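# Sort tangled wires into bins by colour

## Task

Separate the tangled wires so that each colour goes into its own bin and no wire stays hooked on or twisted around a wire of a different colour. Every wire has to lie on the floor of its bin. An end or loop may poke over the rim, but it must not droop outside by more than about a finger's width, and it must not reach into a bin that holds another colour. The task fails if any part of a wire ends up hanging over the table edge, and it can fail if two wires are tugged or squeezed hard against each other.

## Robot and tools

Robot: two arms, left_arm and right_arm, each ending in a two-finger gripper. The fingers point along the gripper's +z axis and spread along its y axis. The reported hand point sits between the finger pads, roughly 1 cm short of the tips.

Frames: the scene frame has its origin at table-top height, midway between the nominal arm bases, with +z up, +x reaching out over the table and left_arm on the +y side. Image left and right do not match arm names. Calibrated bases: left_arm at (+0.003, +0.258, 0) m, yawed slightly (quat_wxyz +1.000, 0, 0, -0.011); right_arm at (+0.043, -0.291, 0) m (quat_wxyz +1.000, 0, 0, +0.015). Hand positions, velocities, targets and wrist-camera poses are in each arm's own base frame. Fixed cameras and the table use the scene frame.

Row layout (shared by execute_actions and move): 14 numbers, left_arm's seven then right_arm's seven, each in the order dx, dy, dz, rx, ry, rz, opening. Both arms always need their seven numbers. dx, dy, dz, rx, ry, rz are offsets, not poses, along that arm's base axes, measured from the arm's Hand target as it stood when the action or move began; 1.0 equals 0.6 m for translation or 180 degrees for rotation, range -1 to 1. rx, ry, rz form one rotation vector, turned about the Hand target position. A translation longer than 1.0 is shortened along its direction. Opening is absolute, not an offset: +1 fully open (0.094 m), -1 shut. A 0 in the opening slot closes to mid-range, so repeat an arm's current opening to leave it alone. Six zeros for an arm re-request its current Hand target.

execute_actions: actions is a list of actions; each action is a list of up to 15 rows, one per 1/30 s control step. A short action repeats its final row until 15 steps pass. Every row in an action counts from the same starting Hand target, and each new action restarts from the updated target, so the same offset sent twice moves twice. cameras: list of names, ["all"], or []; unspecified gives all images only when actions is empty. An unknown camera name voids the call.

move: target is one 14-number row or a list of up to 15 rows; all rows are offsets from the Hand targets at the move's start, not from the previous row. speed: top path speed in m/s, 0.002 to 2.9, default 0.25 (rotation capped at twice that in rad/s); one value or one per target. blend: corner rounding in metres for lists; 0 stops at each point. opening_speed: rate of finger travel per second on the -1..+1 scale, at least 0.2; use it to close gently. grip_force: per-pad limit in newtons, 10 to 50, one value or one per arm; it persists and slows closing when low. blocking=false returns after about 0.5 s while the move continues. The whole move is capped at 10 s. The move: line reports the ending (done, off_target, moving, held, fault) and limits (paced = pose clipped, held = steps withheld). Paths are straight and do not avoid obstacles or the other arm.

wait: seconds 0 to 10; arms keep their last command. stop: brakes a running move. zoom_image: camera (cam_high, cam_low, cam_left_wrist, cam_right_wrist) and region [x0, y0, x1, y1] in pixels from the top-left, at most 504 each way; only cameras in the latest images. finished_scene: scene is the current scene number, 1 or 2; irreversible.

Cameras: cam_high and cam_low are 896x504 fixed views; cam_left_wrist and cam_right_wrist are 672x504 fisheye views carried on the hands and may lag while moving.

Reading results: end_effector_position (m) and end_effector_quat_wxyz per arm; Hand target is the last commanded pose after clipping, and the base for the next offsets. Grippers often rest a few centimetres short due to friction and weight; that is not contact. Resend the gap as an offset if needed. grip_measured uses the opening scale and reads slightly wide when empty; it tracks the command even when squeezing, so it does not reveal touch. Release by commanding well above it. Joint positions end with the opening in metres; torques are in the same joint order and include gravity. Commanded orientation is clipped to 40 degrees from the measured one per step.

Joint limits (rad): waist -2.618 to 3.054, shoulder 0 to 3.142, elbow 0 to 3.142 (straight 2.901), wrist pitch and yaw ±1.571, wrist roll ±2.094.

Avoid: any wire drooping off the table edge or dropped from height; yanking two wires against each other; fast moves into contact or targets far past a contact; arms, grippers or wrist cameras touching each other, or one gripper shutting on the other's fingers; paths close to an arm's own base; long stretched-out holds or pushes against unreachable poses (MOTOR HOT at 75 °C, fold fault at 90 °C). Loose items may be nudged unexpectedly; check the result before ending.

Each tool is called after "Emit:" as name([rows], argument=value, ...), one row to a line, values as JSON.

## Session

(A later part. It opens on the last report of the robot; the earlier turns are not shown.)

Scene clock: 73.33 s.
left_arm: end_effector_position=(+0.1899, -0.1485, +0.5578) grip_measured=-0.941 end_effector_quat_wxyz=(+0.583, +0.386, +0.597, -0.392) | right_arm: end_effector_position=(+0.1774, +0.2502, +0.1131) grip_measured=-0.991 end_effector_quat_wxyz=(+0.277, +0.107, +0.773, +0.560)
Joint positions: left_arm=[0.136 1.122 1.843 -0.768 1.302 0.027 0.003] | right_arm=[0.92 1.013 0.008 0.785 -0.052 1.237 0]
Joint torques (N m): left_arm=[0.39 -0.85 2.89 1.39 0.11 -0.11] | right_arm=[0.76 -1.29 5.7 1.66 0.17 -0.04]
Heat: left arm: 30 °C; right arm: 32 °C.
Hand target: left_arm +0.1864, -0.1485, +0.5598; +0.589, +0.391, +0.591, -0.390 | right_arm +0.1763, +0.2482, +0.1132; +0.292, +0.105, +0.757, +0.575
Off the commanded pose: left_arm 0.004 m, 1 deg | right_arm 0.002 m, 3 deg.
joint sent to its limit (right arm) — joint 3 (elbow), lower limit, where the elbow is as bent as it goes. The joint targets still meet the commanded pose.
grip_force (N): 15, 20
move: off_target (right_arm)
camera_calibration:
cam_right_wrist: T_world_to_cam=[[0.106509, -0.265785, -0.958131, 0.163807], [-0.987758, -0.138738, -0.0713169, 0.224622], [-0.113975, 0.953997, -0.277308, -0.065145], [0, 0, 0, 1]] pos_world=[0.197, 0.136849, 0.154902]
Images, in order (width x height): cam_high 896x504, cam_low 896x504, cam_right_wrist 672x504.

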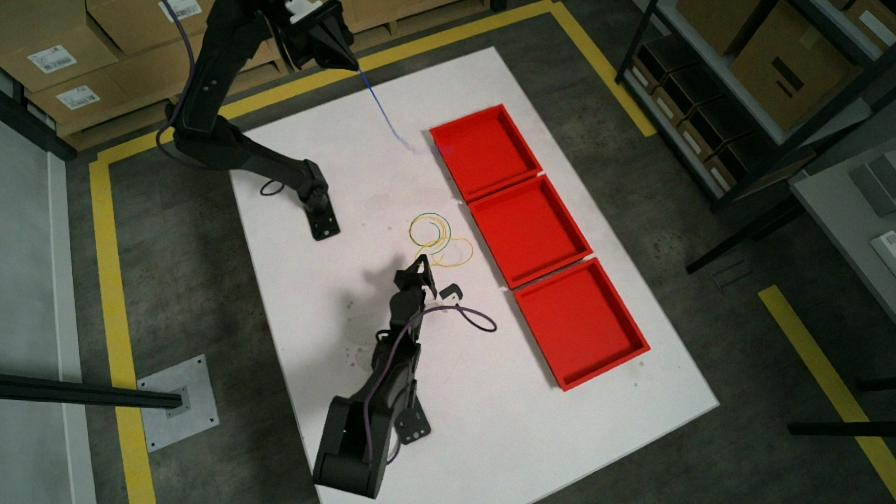

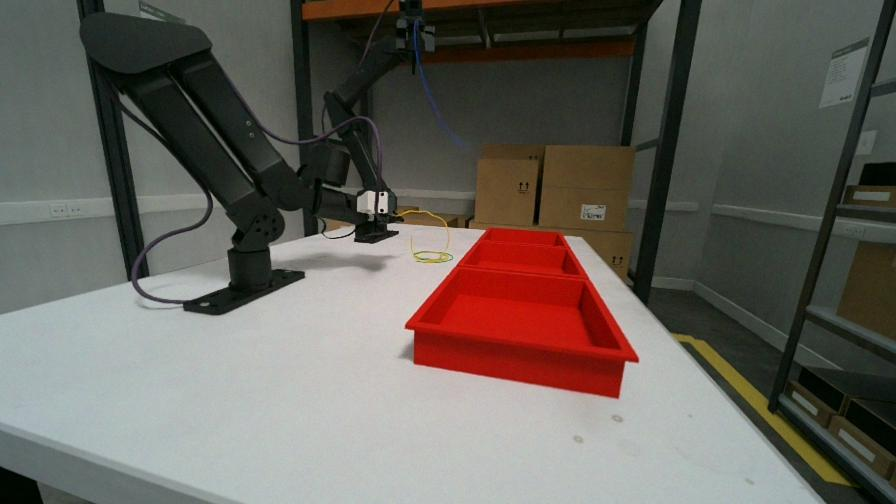

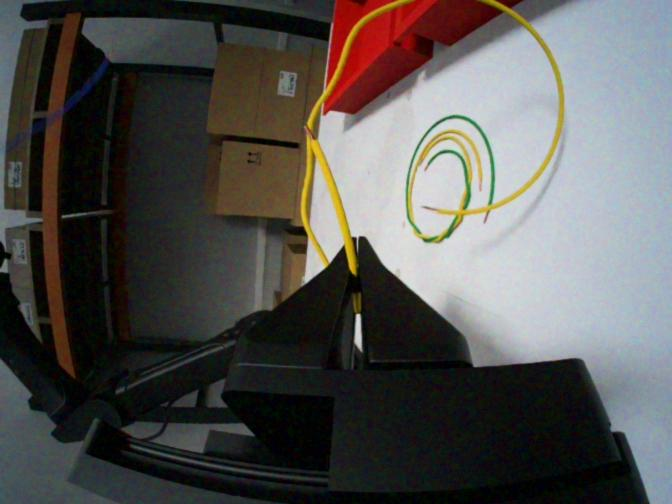

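Emit:
wait(seconds=1, cameras=["all"])

Emit:
zoom_image(camera="cam_low", region=[360, 0, 500, 280])

Emit:
zoom_image(camera="cam_high", region=[330, 30, 500, 290])

Scene clock: 75.63 s.
left_arm: end_effector_position=(+0.1899, -0.1485, +0.5579) grip_measured=-0.941 end_effector_quat_wxyz=(+0.583, +0.386, +0.597, -0.392) | right_arm: end_effector_position=(+0.1774, +0.2502, +0.1131) grip_measured=-0.991 end_effector_quat_wxyz=(+0.277, +0.107, +0.773, +0.560)
Joint positions: left_arm=[0.136 1.122 1.843 -0.767 1.302 0.027 0.003] | right_arm=[0.92 1.013 0.008 0.785 -0.052 1.237 0]
Joint torques (N m): left_arm=[0.4 -0.87 2.88 1.38 0.11 -0.08] | right_arm=[0.75 -1.25 5.74 1.66 0.16 -0.04]
Heat: left arm: 30 °C; right arm: 33 °C.
Hand target: left_arm +0.1864, -0.1485, +0.5598; +0.589, +0.391, +0.591, -0.390 | right_arm +0.1763, +0.2482, +0.1132; +0.292, +0.105, +0.757, +0.575
Tool commands: left_gripper/opening=-1.0 right_gripper/opening=-1.0
Off the commanded pose: left_arm 0.004 m, 1 deg | right_arm 0.002 m, 3 deg.
grip_force (N): 15, 20
wait: 1.00 s; at rest from the start
camera_calibration:
cam_left_wrist: T_world_to_cam=[[-0.887954, -0.457407, -0.048136, 0.135042], [-0.259811, 0.585202, -0.768138, 0.570068], [0.379521, -0.669565, -0.638472, 0.303552], [0, 0, 0, 1]] pos_world=[0.152817, -0.0685877, 0.638201]
cam_right_wrist: T_world_to_cam=[[0.106509, -0.265785, -0.958131, 0.163807], [-0.987758, -0.138738, -0.0713169, 0.224622], [-0.113975, 0.953997, -0.277308, -0.065145], [0, 0, 0, 1]] pos_world=[0.197, 0.136849, 0.154902]

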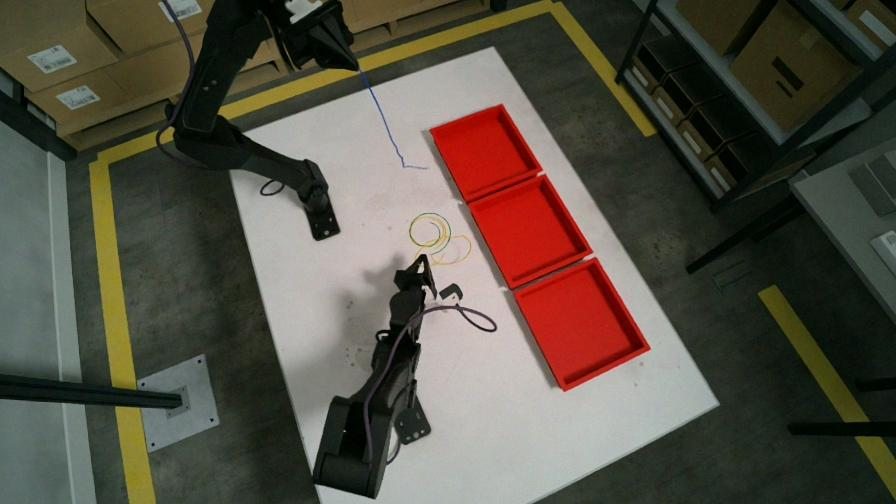

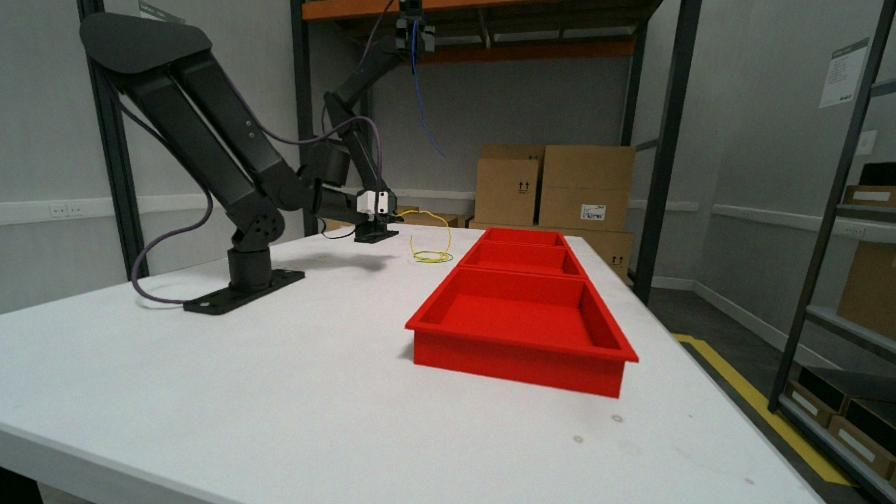

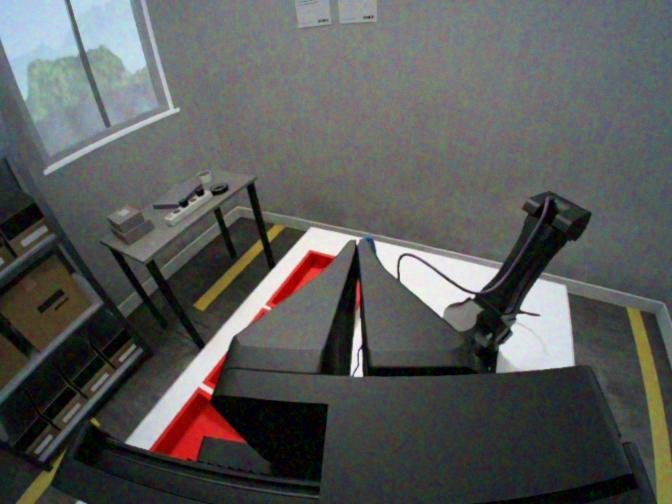

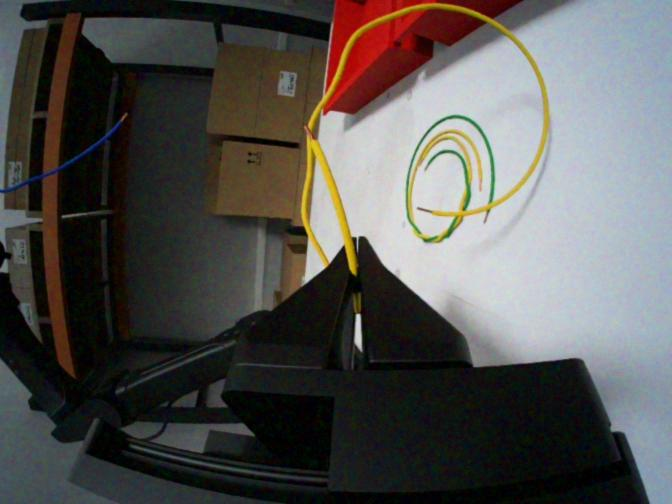

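Scaled by 1.800.

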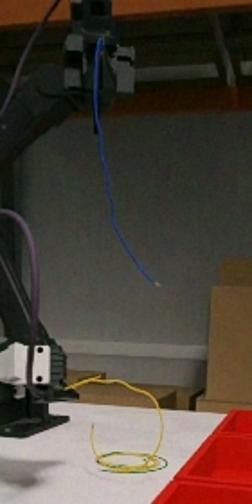

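Scaled by 1.938.

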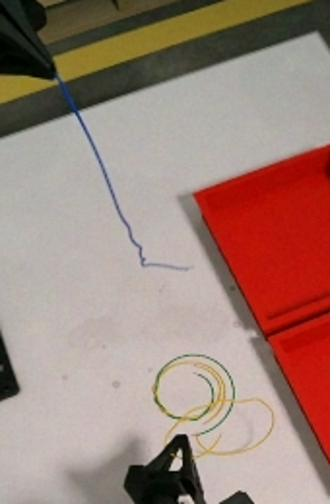

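Emit:
move(target=[0.5227, 0.1475, -0.15, 0.0643, 0.0969, 0.3675, -1, 0, 0, 0, 0, 0, 0, -1], speed=0.13, cameras=["all"])

Emit:
zoom_image(camera="cam_low", region=[360, 0, 600, 280])

Emit:
zoom_image(camera="cam_high", region=[330, 30, 600, 250])

Scene clock: 82.37 s.
left_arm: end_effector_position=(+0.4993, -0.0584, +0.4651) grip_measured=-0.941 end_effector_quat_wxyz=(+0.570, +0.005, +0.822, +0.000) | right_arm: end_effector_position=(+0.1774, +0.2502, +0.1131) grip_measured=-0.991 end_effector_quat_wxyz=(+0.277, +0.107, +0.773, +0.560)
Joint positions: left_arm=[-0.176 1.855 2.416 -0.923 -0.16 -0.054 0.003] | right_arm=[0.92 1.013 0.008 0.785 -0.052 1.237 0]
Joint torques (N m): left_arm=[-0.51 -6.6 7.35 1.53 -0.1 -0.1] | right_arm=[0.73 -1.31 5.74 1.66 0.17 -0.04]
Heat: left arm: 31 °C; right arm: 33 °C.
Hand target: left_arm +0.5001, -0.0600, +0.4697; +0.574, +0.001, +0.819, -0.001 | right_arm +0.1763, +0.2482, +0.1132; +0.292, +0.105, +0.757, +0.575
Off the commanded pose: left_arm 0.005 m, 1 deg | right_arm 0.002 m, 3 deg.
joint sent to its limit (right arm) — joint 3 (elbow), lower limit, where the elbow is as bent as it goes. The joint targets still meet the commanded pose.
grip_force (N): 15, 20
move: off_target (right_arm)
camera_calibration:
cam_left_wrist: T_world_to_cam=[[0.0366343, -0.995166, -0.0911194, -0.0266674], [-0.862344, 0.0145957, -0.506112, 0.672147], [0.504995, 0.0971173, -0.857641, 0.27132], [0, 0, 0, 1]] pos_world=[0.443584, -0.0626989, 0.570447]
cam_right_wrist: T_world_to_cam=[[0.106509, -0.265785, -0.958131, 0.163807], [-0.987758, -0.138738, -0.0713169, 0.224622], [-0.113975, 0.953997, -0.277308, -0.065145], [0, 0, 0, 1]] pos_world=[0.197, 0.136849, 0.154902]

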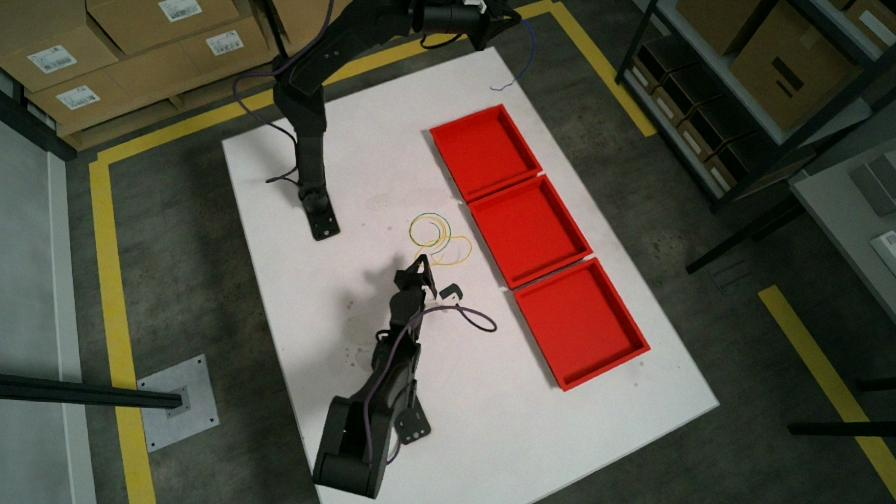

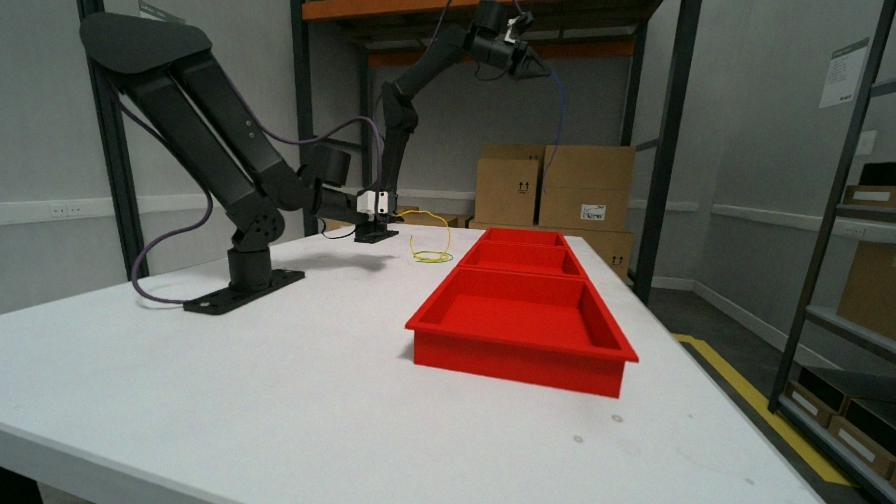

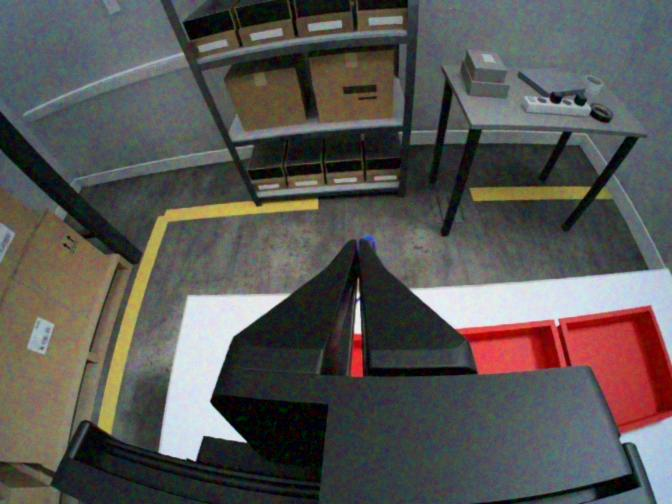

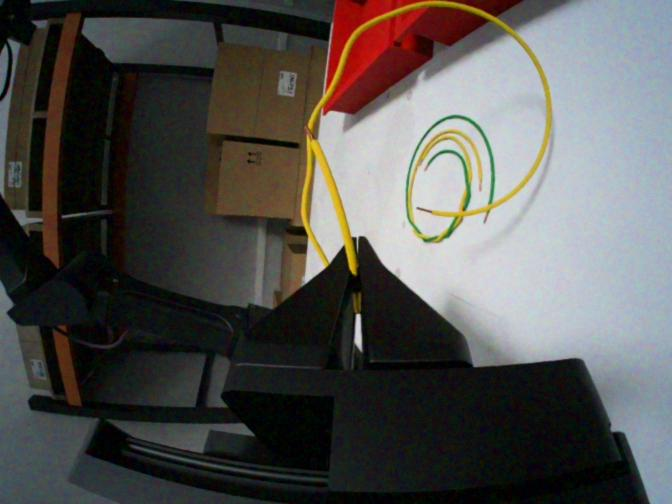

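Scaled by 1.800.

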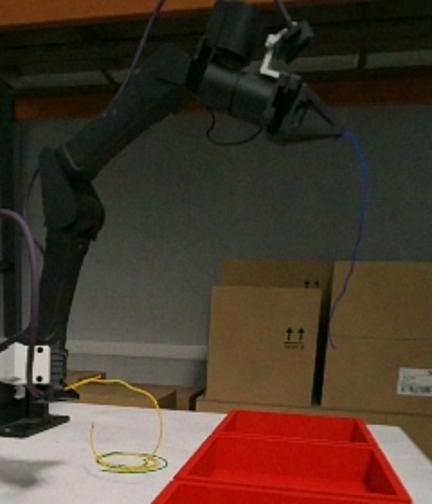

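Scaled by 1.867.

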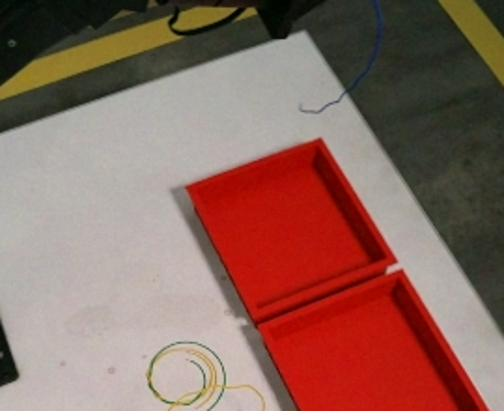

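Emit:
move(target=[-0.017, -0.01, -0.26, 0, 0.055, 0, -1, 0, 0, 0, 0, 0, 0, -1], speed=0.1, cameras=["cam_high","cam_low","cam_left_wrist"])

Emit:
zoom_image(camera="cam_low", region=[400, 80, 640, 300])

Emit:
zoom_image(camera="cam_high", region=[400, 30, 600, 230])

Scene clock: 85.00 s.
left_arm: end_effector_position=(+0.4944, -0.0653, +0.2907) grip_measured=-0.941 end_effector_quat_wxyz=(+0.472, +0.007, +0.881, +0.005) | right_arm: end_effector_position=(+0.1774, +0.2502, +0.1131) grip_measured=-0.991 end_effector_quat_wxyz=(+0.277, +0.107, +0.773, +0.560)
Joint positions: left_arm=[-0.191 1.664 1.618 -0.549 -0.161 -0.091 0.003] | right_arm=[0.92 1.013 0.008 0.785 -0.052 1.237 0]
Joint torques (N m): left_arm=[-0.5 -11.26 5.39 1.83 -0.1 -0.11] | right_arm=[0.73 -1.28 5.7 1.65 0.18 -0.05]
Heat: left arm: 31 °C; right arm: 33 °C.
Hand target: left_arm +0.4899, -0.0660, +0.3140; +0.501, +0.001, +0.865, -0.001 | right_arm +0.1764, +0.2482, +0.1132; +0.292, +0.105, +0.757, +0.575
Off the commanded pose: left_arm 0.023 m, 4 deg | right_arm 0.002 m, 3 deg.
joint sent to its limit (right arm) — joint 3 (elbow), lower limit, where the elbow is as bent as it goes. The joint targets still meet the commanded pose.
grip_force (N): 15, 20
move: off_target (left_arm, right_arm)
camera_calibration:
cam_left_wrist: T_world_to_cam=[[0.0160718, -0.994107, -0.10721, -0.0342191], [-0.9548, 0.0165707, -0.296787, 0.564671], [0.296815, 0.107134, -0.948906, 0.255006], [0, 0, 0, 1]] pos_world=[0.464009, -0.0706941, 0.405895]
Images, in order (width x height): cam_high 896x504, cam_low 896x504, cam_left_wrist 672x504.

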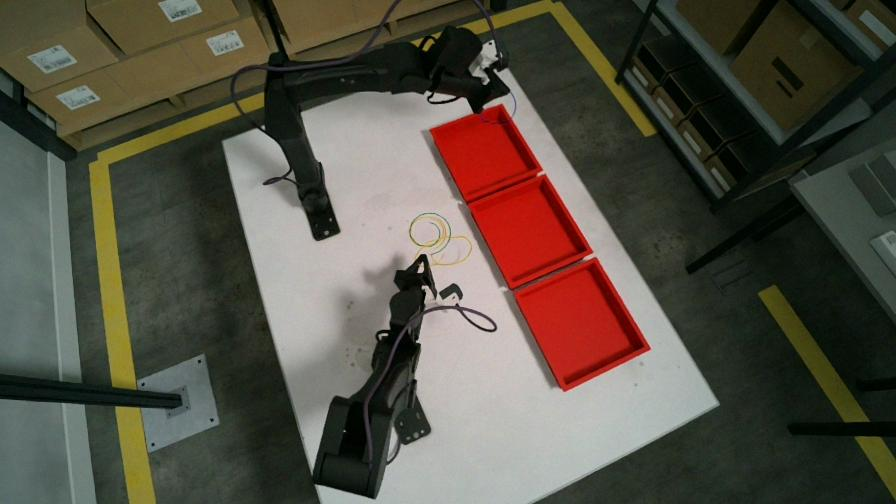

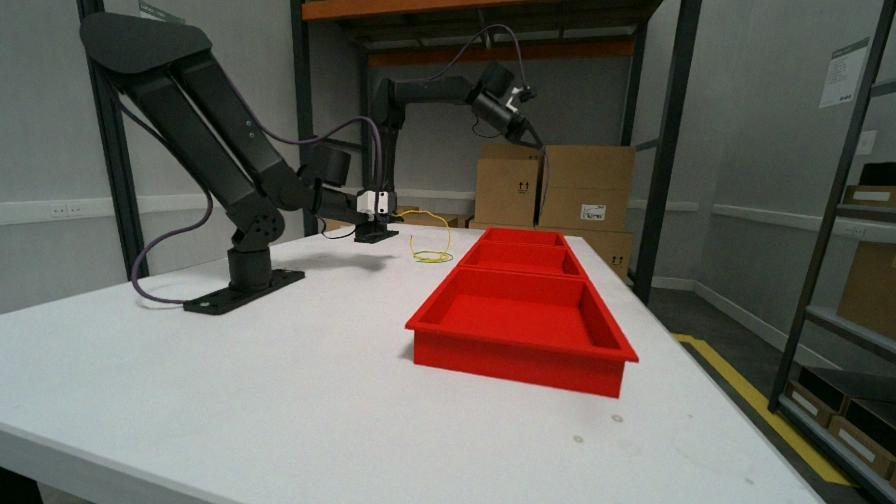

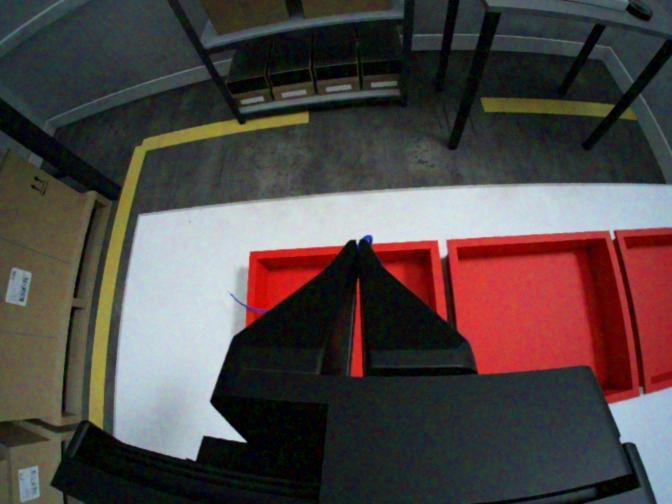

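Scaled by 2.100.

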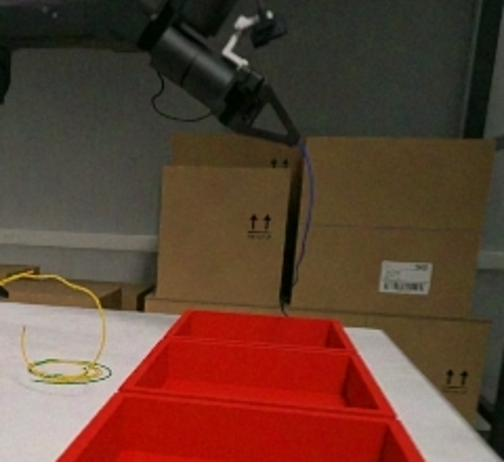

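Scaled by 2.520.

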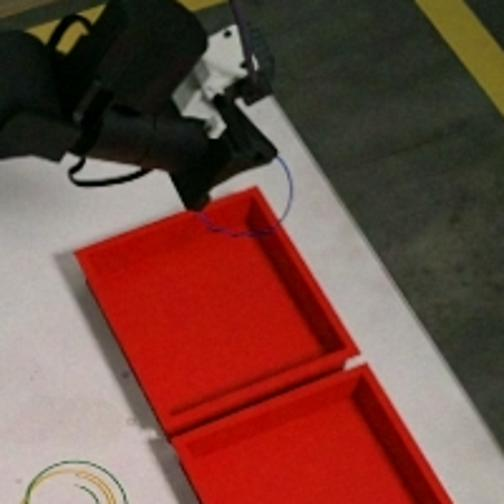

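Emit:
move(target=[-0.02, -0.115, 0.0, 0, 0, 0, -1, 0, 0, 0, 0, 0, 0, -1], speed=0.1, cameras=["cam_high","cam_low","cam_left_wrist"])

Emit:
zoom_image(camera="cam_low", region=[400, 80, 640, 300])

Emit:
zoom_image(camera="cam_high", region=[400, 30, 600, 230])

Scene clock: 86.77 s.
left_arm: end_effector_position=(+0.4762, -0.1362, +0.2949) grip_measured=-0.941 end_effector_quat_wxyz=(+0.485, +0.011, +0.875, +0.003) | right_arm: end_effector_position=(+0.1774, +0.2502, +0.1131) grip_measured=-0.991 end_effector_quat_wxyz=(+0.277, +0.107, +0.773, +0.560)
Joint positions: left_arm=[-0.399 1.664 1.618 -0.548 -0.329 -0.198 0.003] | right_arm=[0.92 1.013 0.008 0.785 -0.052 1.237 0]
Joint torques (N m): left_arm=[-0.08 -8.06 9.16 1.41 -0.2 -0.1] | right_arm=[0.75 -1.31 5.74 1.65 0.16 -0.03]
Heat: left arm: 31 °C; right arm: 33 °C.
Hand target: left_arm +0.4779, -0.1350, +0.3140; +0.501, +0.001, +0.865, -0.001 | right_arm +0.1764, +0.2482, +0.1132; +0.292, +0.105, +0.757, +0.575
Off the commanded pose: left_arm 0.019 m, 3 deg | right_arm 0.002 m, 3 deg.
joint sent to its limit (right arm) — joint 3 (elbow), lower limit, where the elbow is as bent as it goes. The joint targets still meet the commanded pose.
grip_force (N): 15, 20
move: off_target (left_arm, right_arm)
camera_calibration:
cam_left_wrist: T_world_to_cam=[[0.00923054, -0.994188, -0.107265, -0.10077], [-0.946017, 0.0260729, -0.323067, 0.554613], [0.323986, 0.104456, -0.940278, 0.256142], [0, 0, 0, 1]] pos_world=[0.442617, -0.1414, 0.409212]
Images, in order (width x height): cam_high 896x504, cam_low 896x504, cam_left_wrist 672x504.

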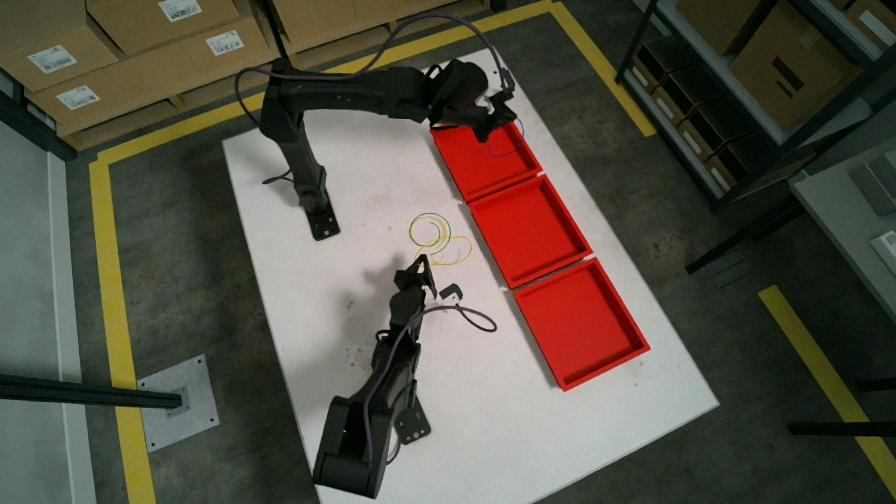

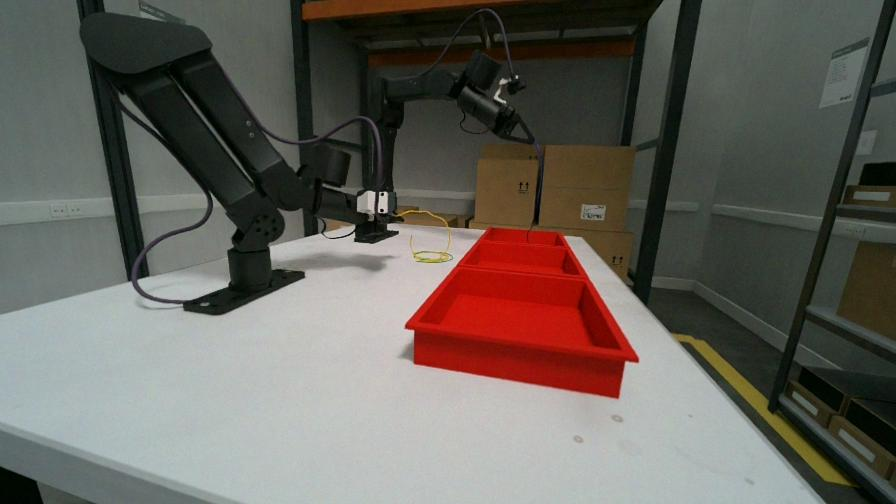

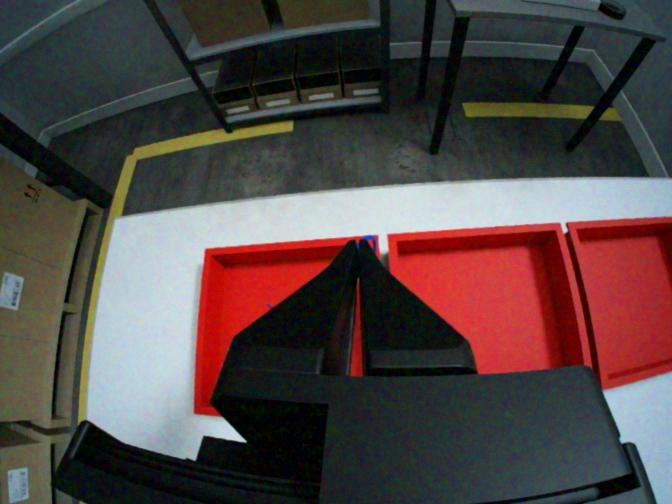

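Scaled by 2.100.

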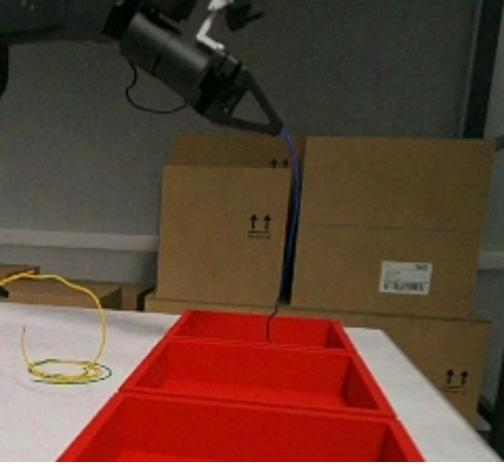

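Scaled by 2.520.

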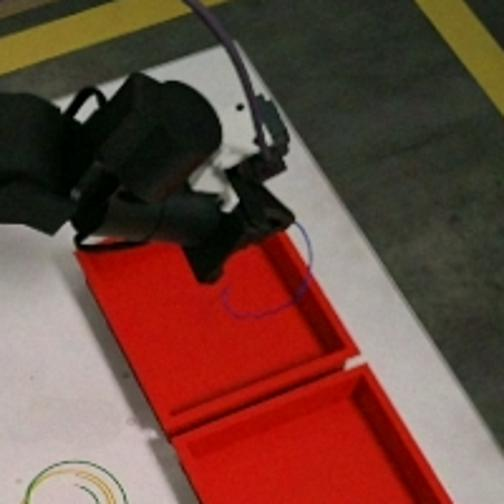

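Emit:
move(target=[-0.03, 0.0, -0.15, 0, 0.05, 0, -1, 0, 0, 0, 0, 0, 0, -1], speed=0.08, cameras=["cam_high","cam_low","cam_left_wrist"])

Emit:
zoom_image(camera="cam_low", region=[400, 80, 640, 300])

Emit:
zoom_image(camera="cam_high", region=[400, 30, 600, 230])

Scene clock: 88.63 s.
left_arm: end_effector_position=(+0.4583, -0.1324, +0.2175) grip_measured=-0.941 end_effector_quat_wxyz=(+0.418, +0.006, +0.908, +0.008) | right_arm: end_effector_position=(+0.1774, +0.2502, +0.1131) grip_measured=-0.991 end_effector_quat_wxyz=(+0.277, +0.107, +0.773, +0.560)
Joint positions: left_arm=[-0.399 1.664 1.429 -0.516 -0.309 -0.251 0.003] | right_arm=[0.92 1.013 0.008 0.785 -0.052 1.237 0]
Joint torques (N m): left_arm=[-0.27 -8.54 5.33 1.66 -0.08 -0.12] | right_arm=[0.76 -1.28 5.72 1.66 0.17 -0.04]
Heat: left arm: 32 °C; right arm: 33 °C.
Hand target: left_arm +0.4599, -0.1350, +0.2240; +0.432, +0.001, +0.902, -0.001 | right_arm +0.1764, +0.2482, +0.1132; +0.292, +0.105, +0.757, +0.575
Off the commanded pose: left_arm 0.007 m, 2 deg | right_arm 0.002 m, 3 deg.
joint sent to its limit (right arm) — joint 3 (elbow), lower limit, where the elbow is as bent as it goes. The joint targets still meet the commanded pose.
grip_force (N): 15, 20
move: off_target (right_arm)
camera_calibration:
cam_left_wrist: T_world_to_cam=[[0.00846219, -0.993379, -0.11457, -0.103082], [-0.983781, 0.012259, -0.178954, 0.496711], [0.179174, 0.114226, -0.977164, 0.264382], [0, 0, 0, 1]] pos_world=[0.442157, -0.138688, 0.335423]
Images, in order (width x height): cam_high 896x504, cam_low 896x504, cam_left_wrist 672x504.

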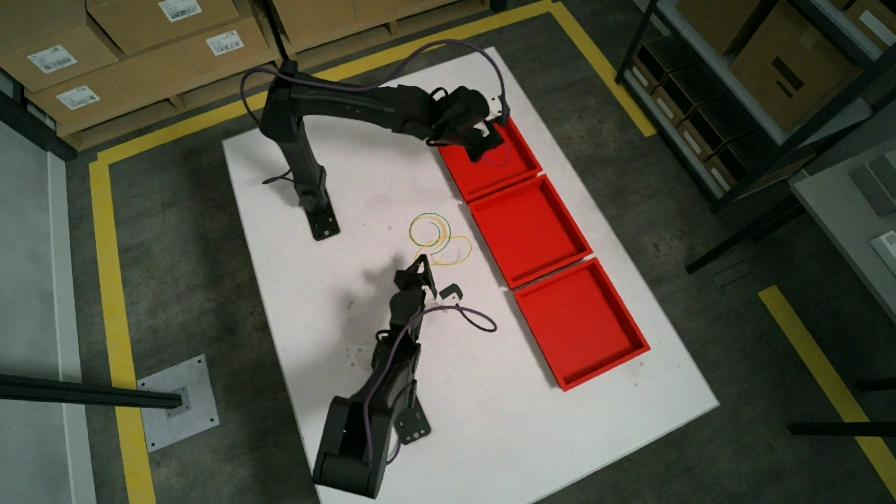

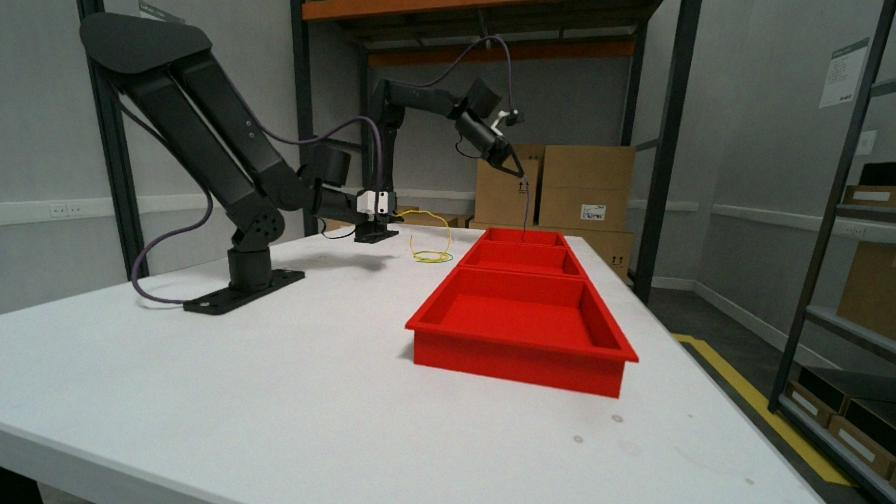

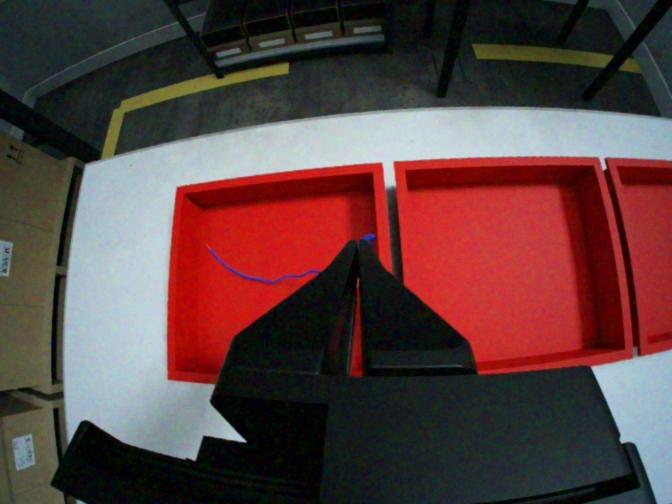

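Scaled by 2.100.

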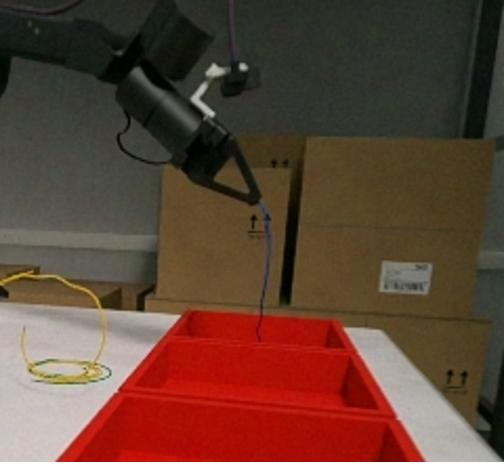

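Scaled by 2.520.

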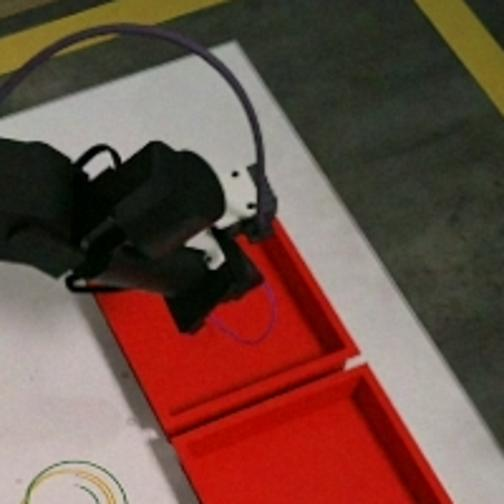

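Emit:
move(target=[-0.03, 0.04, -0.16, 0, 0.06, 0, -1, 0, 0, 0, 0, 0, 0, -1], speed=0.08, cameras=["cam_high","cam_low","cam_left_wrist"])

Emit:
zoom_image(camera="cam_low", region=[400, 80, 640, 300])

Emit:
zoom_image(camera="cam_high", region=[400, 30, 600, 230])

Scene clock: 90.73 s.
left_arm: end_effector_position=(+0.4378, -0.1116, +0.1311) grip_measured=-0.941 end_effector_quat_wxyz=(+0.340, +0.004, +0.940, +0.002) | right_arm: end_effector_position=(+0.1774, +0.2502, +0.1131) grip_measured=-0.991 end_effector_quat_wxyz=(+0.277, +0.107, +0.773, +0.560)
Joint positions: left_arm=[-0.336 1.692 1.23 -0.443 -0.213 -0.253 0.003] | right_arm=[0.92 1.013 0.008 0.785 -0.052 1.237 0]
Joint torques (N m): left_arm=[0.42 -6.83 5.22 1.46 -0.06 -0.03] | right_arm=[0.76 -1.29 5.74 1.65 0.15 -0.05]
Heat: left arm: 32 °C; right arm: 33 °C.
Hand target: left_arm +0.4418, -0.1109, +0.1280; +0.345, +0.001, +0.939, -0.001 | right_arm +0.1764, +0.2482, +0.1132; +0.292, +0.105, +0.757, +0.575
Off the commanded pose: left_arm 0.005 m, 1 deg | right_arm 0.002 m, 3 deg.
joint sent to its limit (right arm) — joint 3 (elbow), lower limit, where the elbow is as bent as it goes. The joint targets still meet the commanded pose.
grip_force (N): 15, 20
move: off_target (right_arm)
camera_calibration:
cam_left_wrist: T_world_to_cam=[[-0.011214, -0.994757, -0.101649, -0.0853064], [-0.999865, 0.0123724, -0.0107726, 0.445742], [0.0119738, 0.101514, -0.994762, 0.255346], [0, 0, 0, 1]] pos_world=[0.441668, -0.116295, 0.250139]
Images, in order (width x height): cam_high 896x504, cam_low 896x504, cam_left_wrist 672x504.

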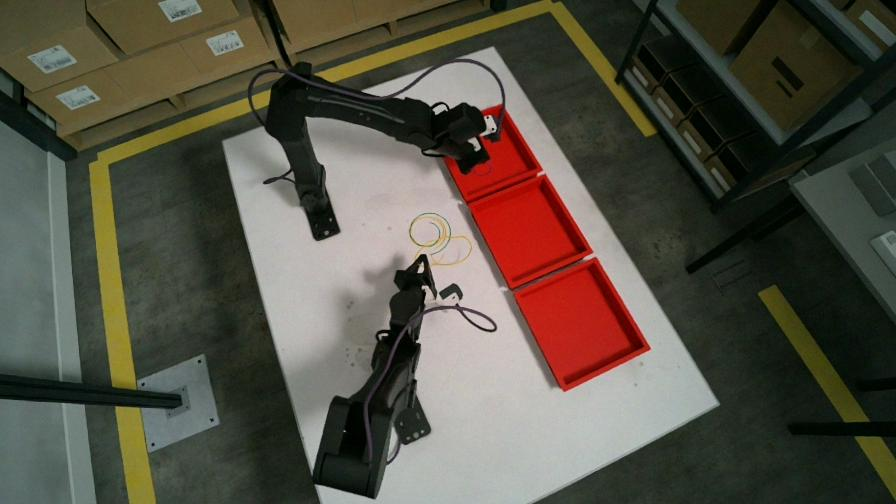

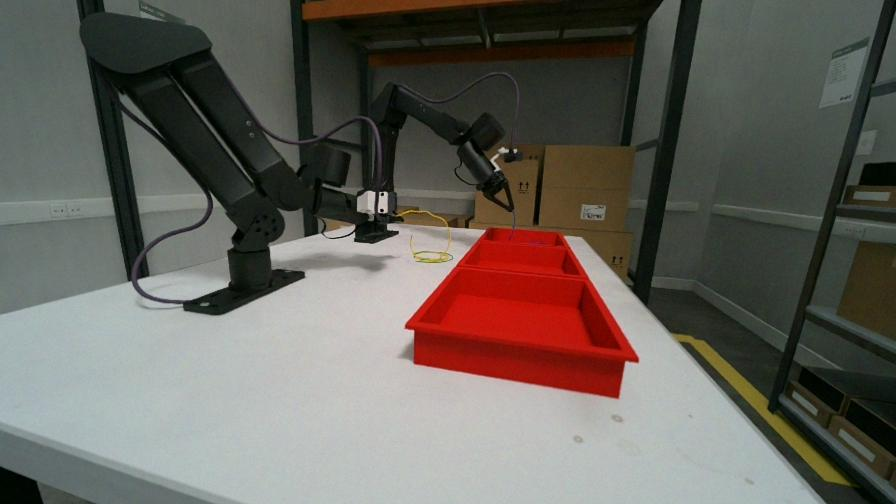

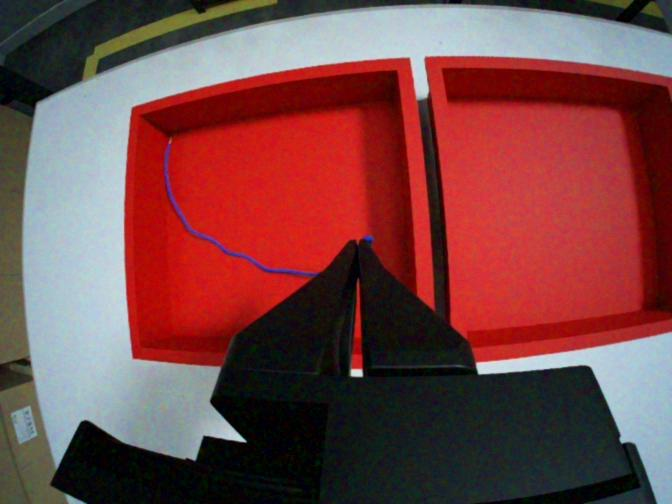

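Scaled by 2.100.

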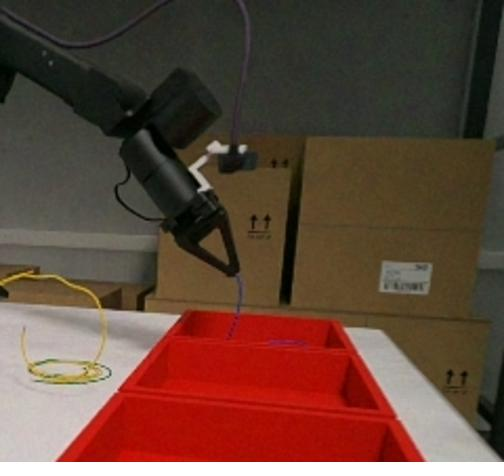

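Scaled by 2.520.

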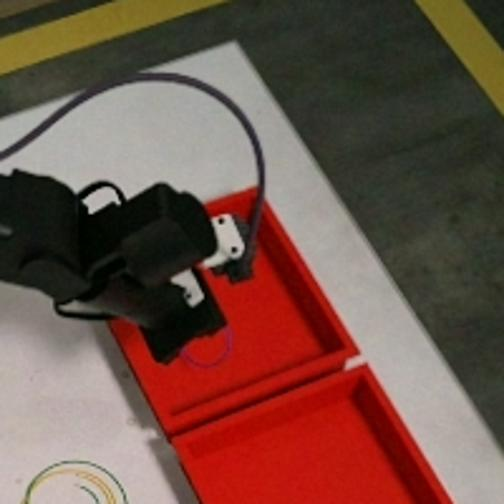

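Emit:
move(target=[0.0, 0.015, -0.11, 0, 0, 0.222, -1, 0, 0, 0, 0, 0, 0, -1], speed=0.07, cameras=["cam_high","cam_low","cam_left_wrist"])

Emit:
zoom_image(camera="cam_low", region=[400, 80, 640, 300])

Emit:
zoom_image(camera="cam_high", region=[400, 30, 600, 230])

Scene clock: 102.27 s.
left_arm: end_effector_position=(+0.4364, -0.1009, +0.0575) grip_measured=-0.941 end_effector_quat_wxyz=(+0.316, -0.317, +0.887, +0.110) | right_arm: end_effector_position=(+0.1774, +0.2502, +0.1131) grip_measured=-0.991 end_effector_quat_wxyz=(+0.277, +0.107, +0.773, +0.560)
Joint positions: left_arm=[-0.462 2.007 1.384 -0.621 -0.61 -1.044 0.003] | right_arm=[0.92 1.013 0.008 0.785 -0.052 1.237 0]
Joint torques (N m): left_arm=[-0.46 -8.28 8.12 0.5 -0.49 -0.11] | right_arm=[0.73 -1.25 5.78 1.65 0.17 -0.05]
Heat: left arm: 32 °C; right arm: 34 °C.
Hand target: left_arm +0.4418, -0.1019, +0.0617; +0.324, -0.320, +0.882, +0.117 | right_arm +0.1764, +0.2482, +0.1132; +0.292, +0.105, +0.757, +0.575
Off the commanded pose: left_arm 0.007 m, 1 deg | right_arm 0.002 m, 3 deg.
joint sent to its limit (right arm) — joint 3 (elbow), lower limit, where the elbow is as bent as it goes. The joint targets still meet the commanded pose.
grip_force (N): 15, 20
move: off_target (right_arm)
camera_calibration:
cam_left_wrist: T_world_to_cam=[[0.625015, -0.775396, -0.0900975, -0.338341], [-0.778555, -0.627577, 0.000133155, 0.28168], [-0.0566463, 0.0700626, -0.995933, 0.207904], [0, 0, 0, 1]] pos_world=[0.442549, -0.100138, 0.176538]
Images, in order (width x height): cam_high 896x504, cam_low 896x504, cam_left_wrist 672x504.

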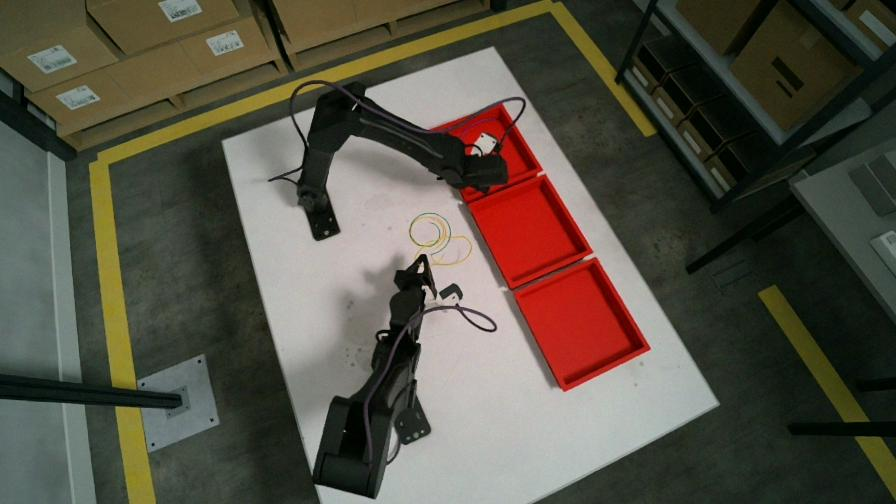

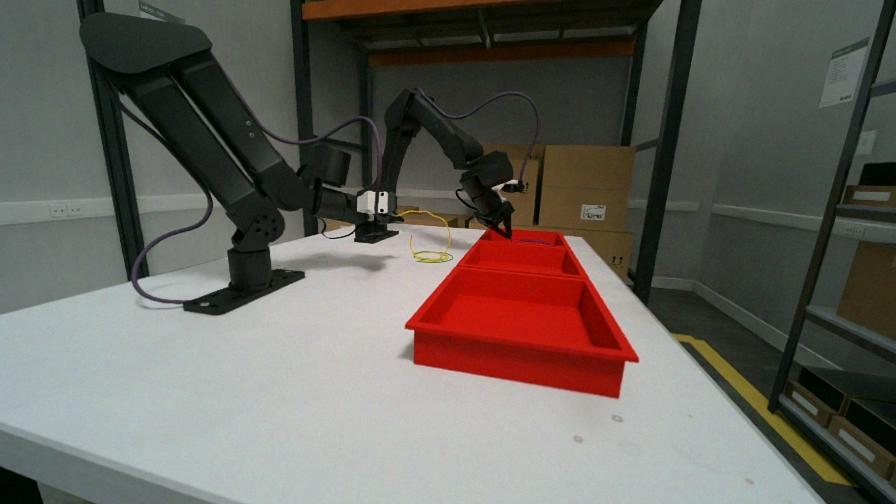

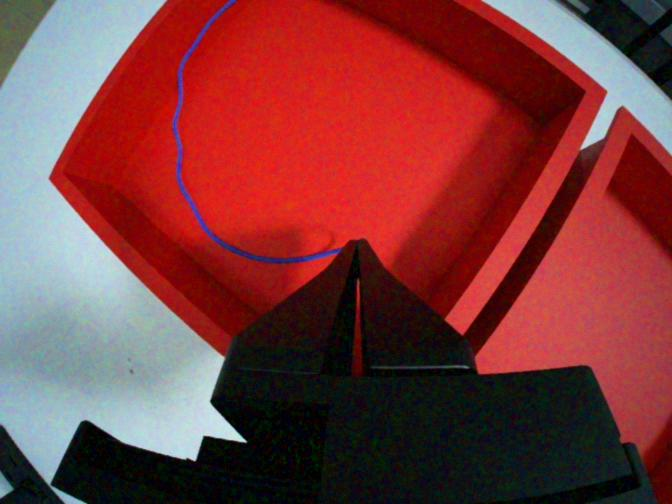

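Scaled by 2.100.

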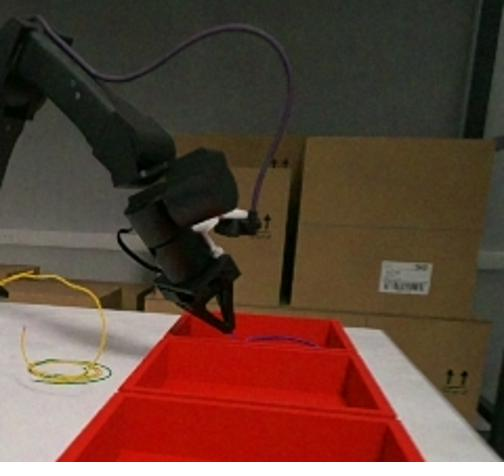

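Scaled by 2.520.

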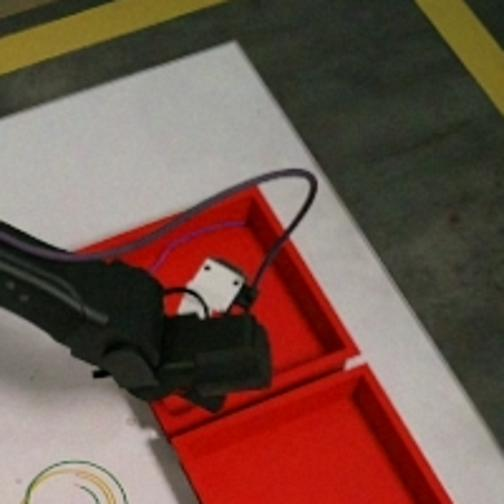

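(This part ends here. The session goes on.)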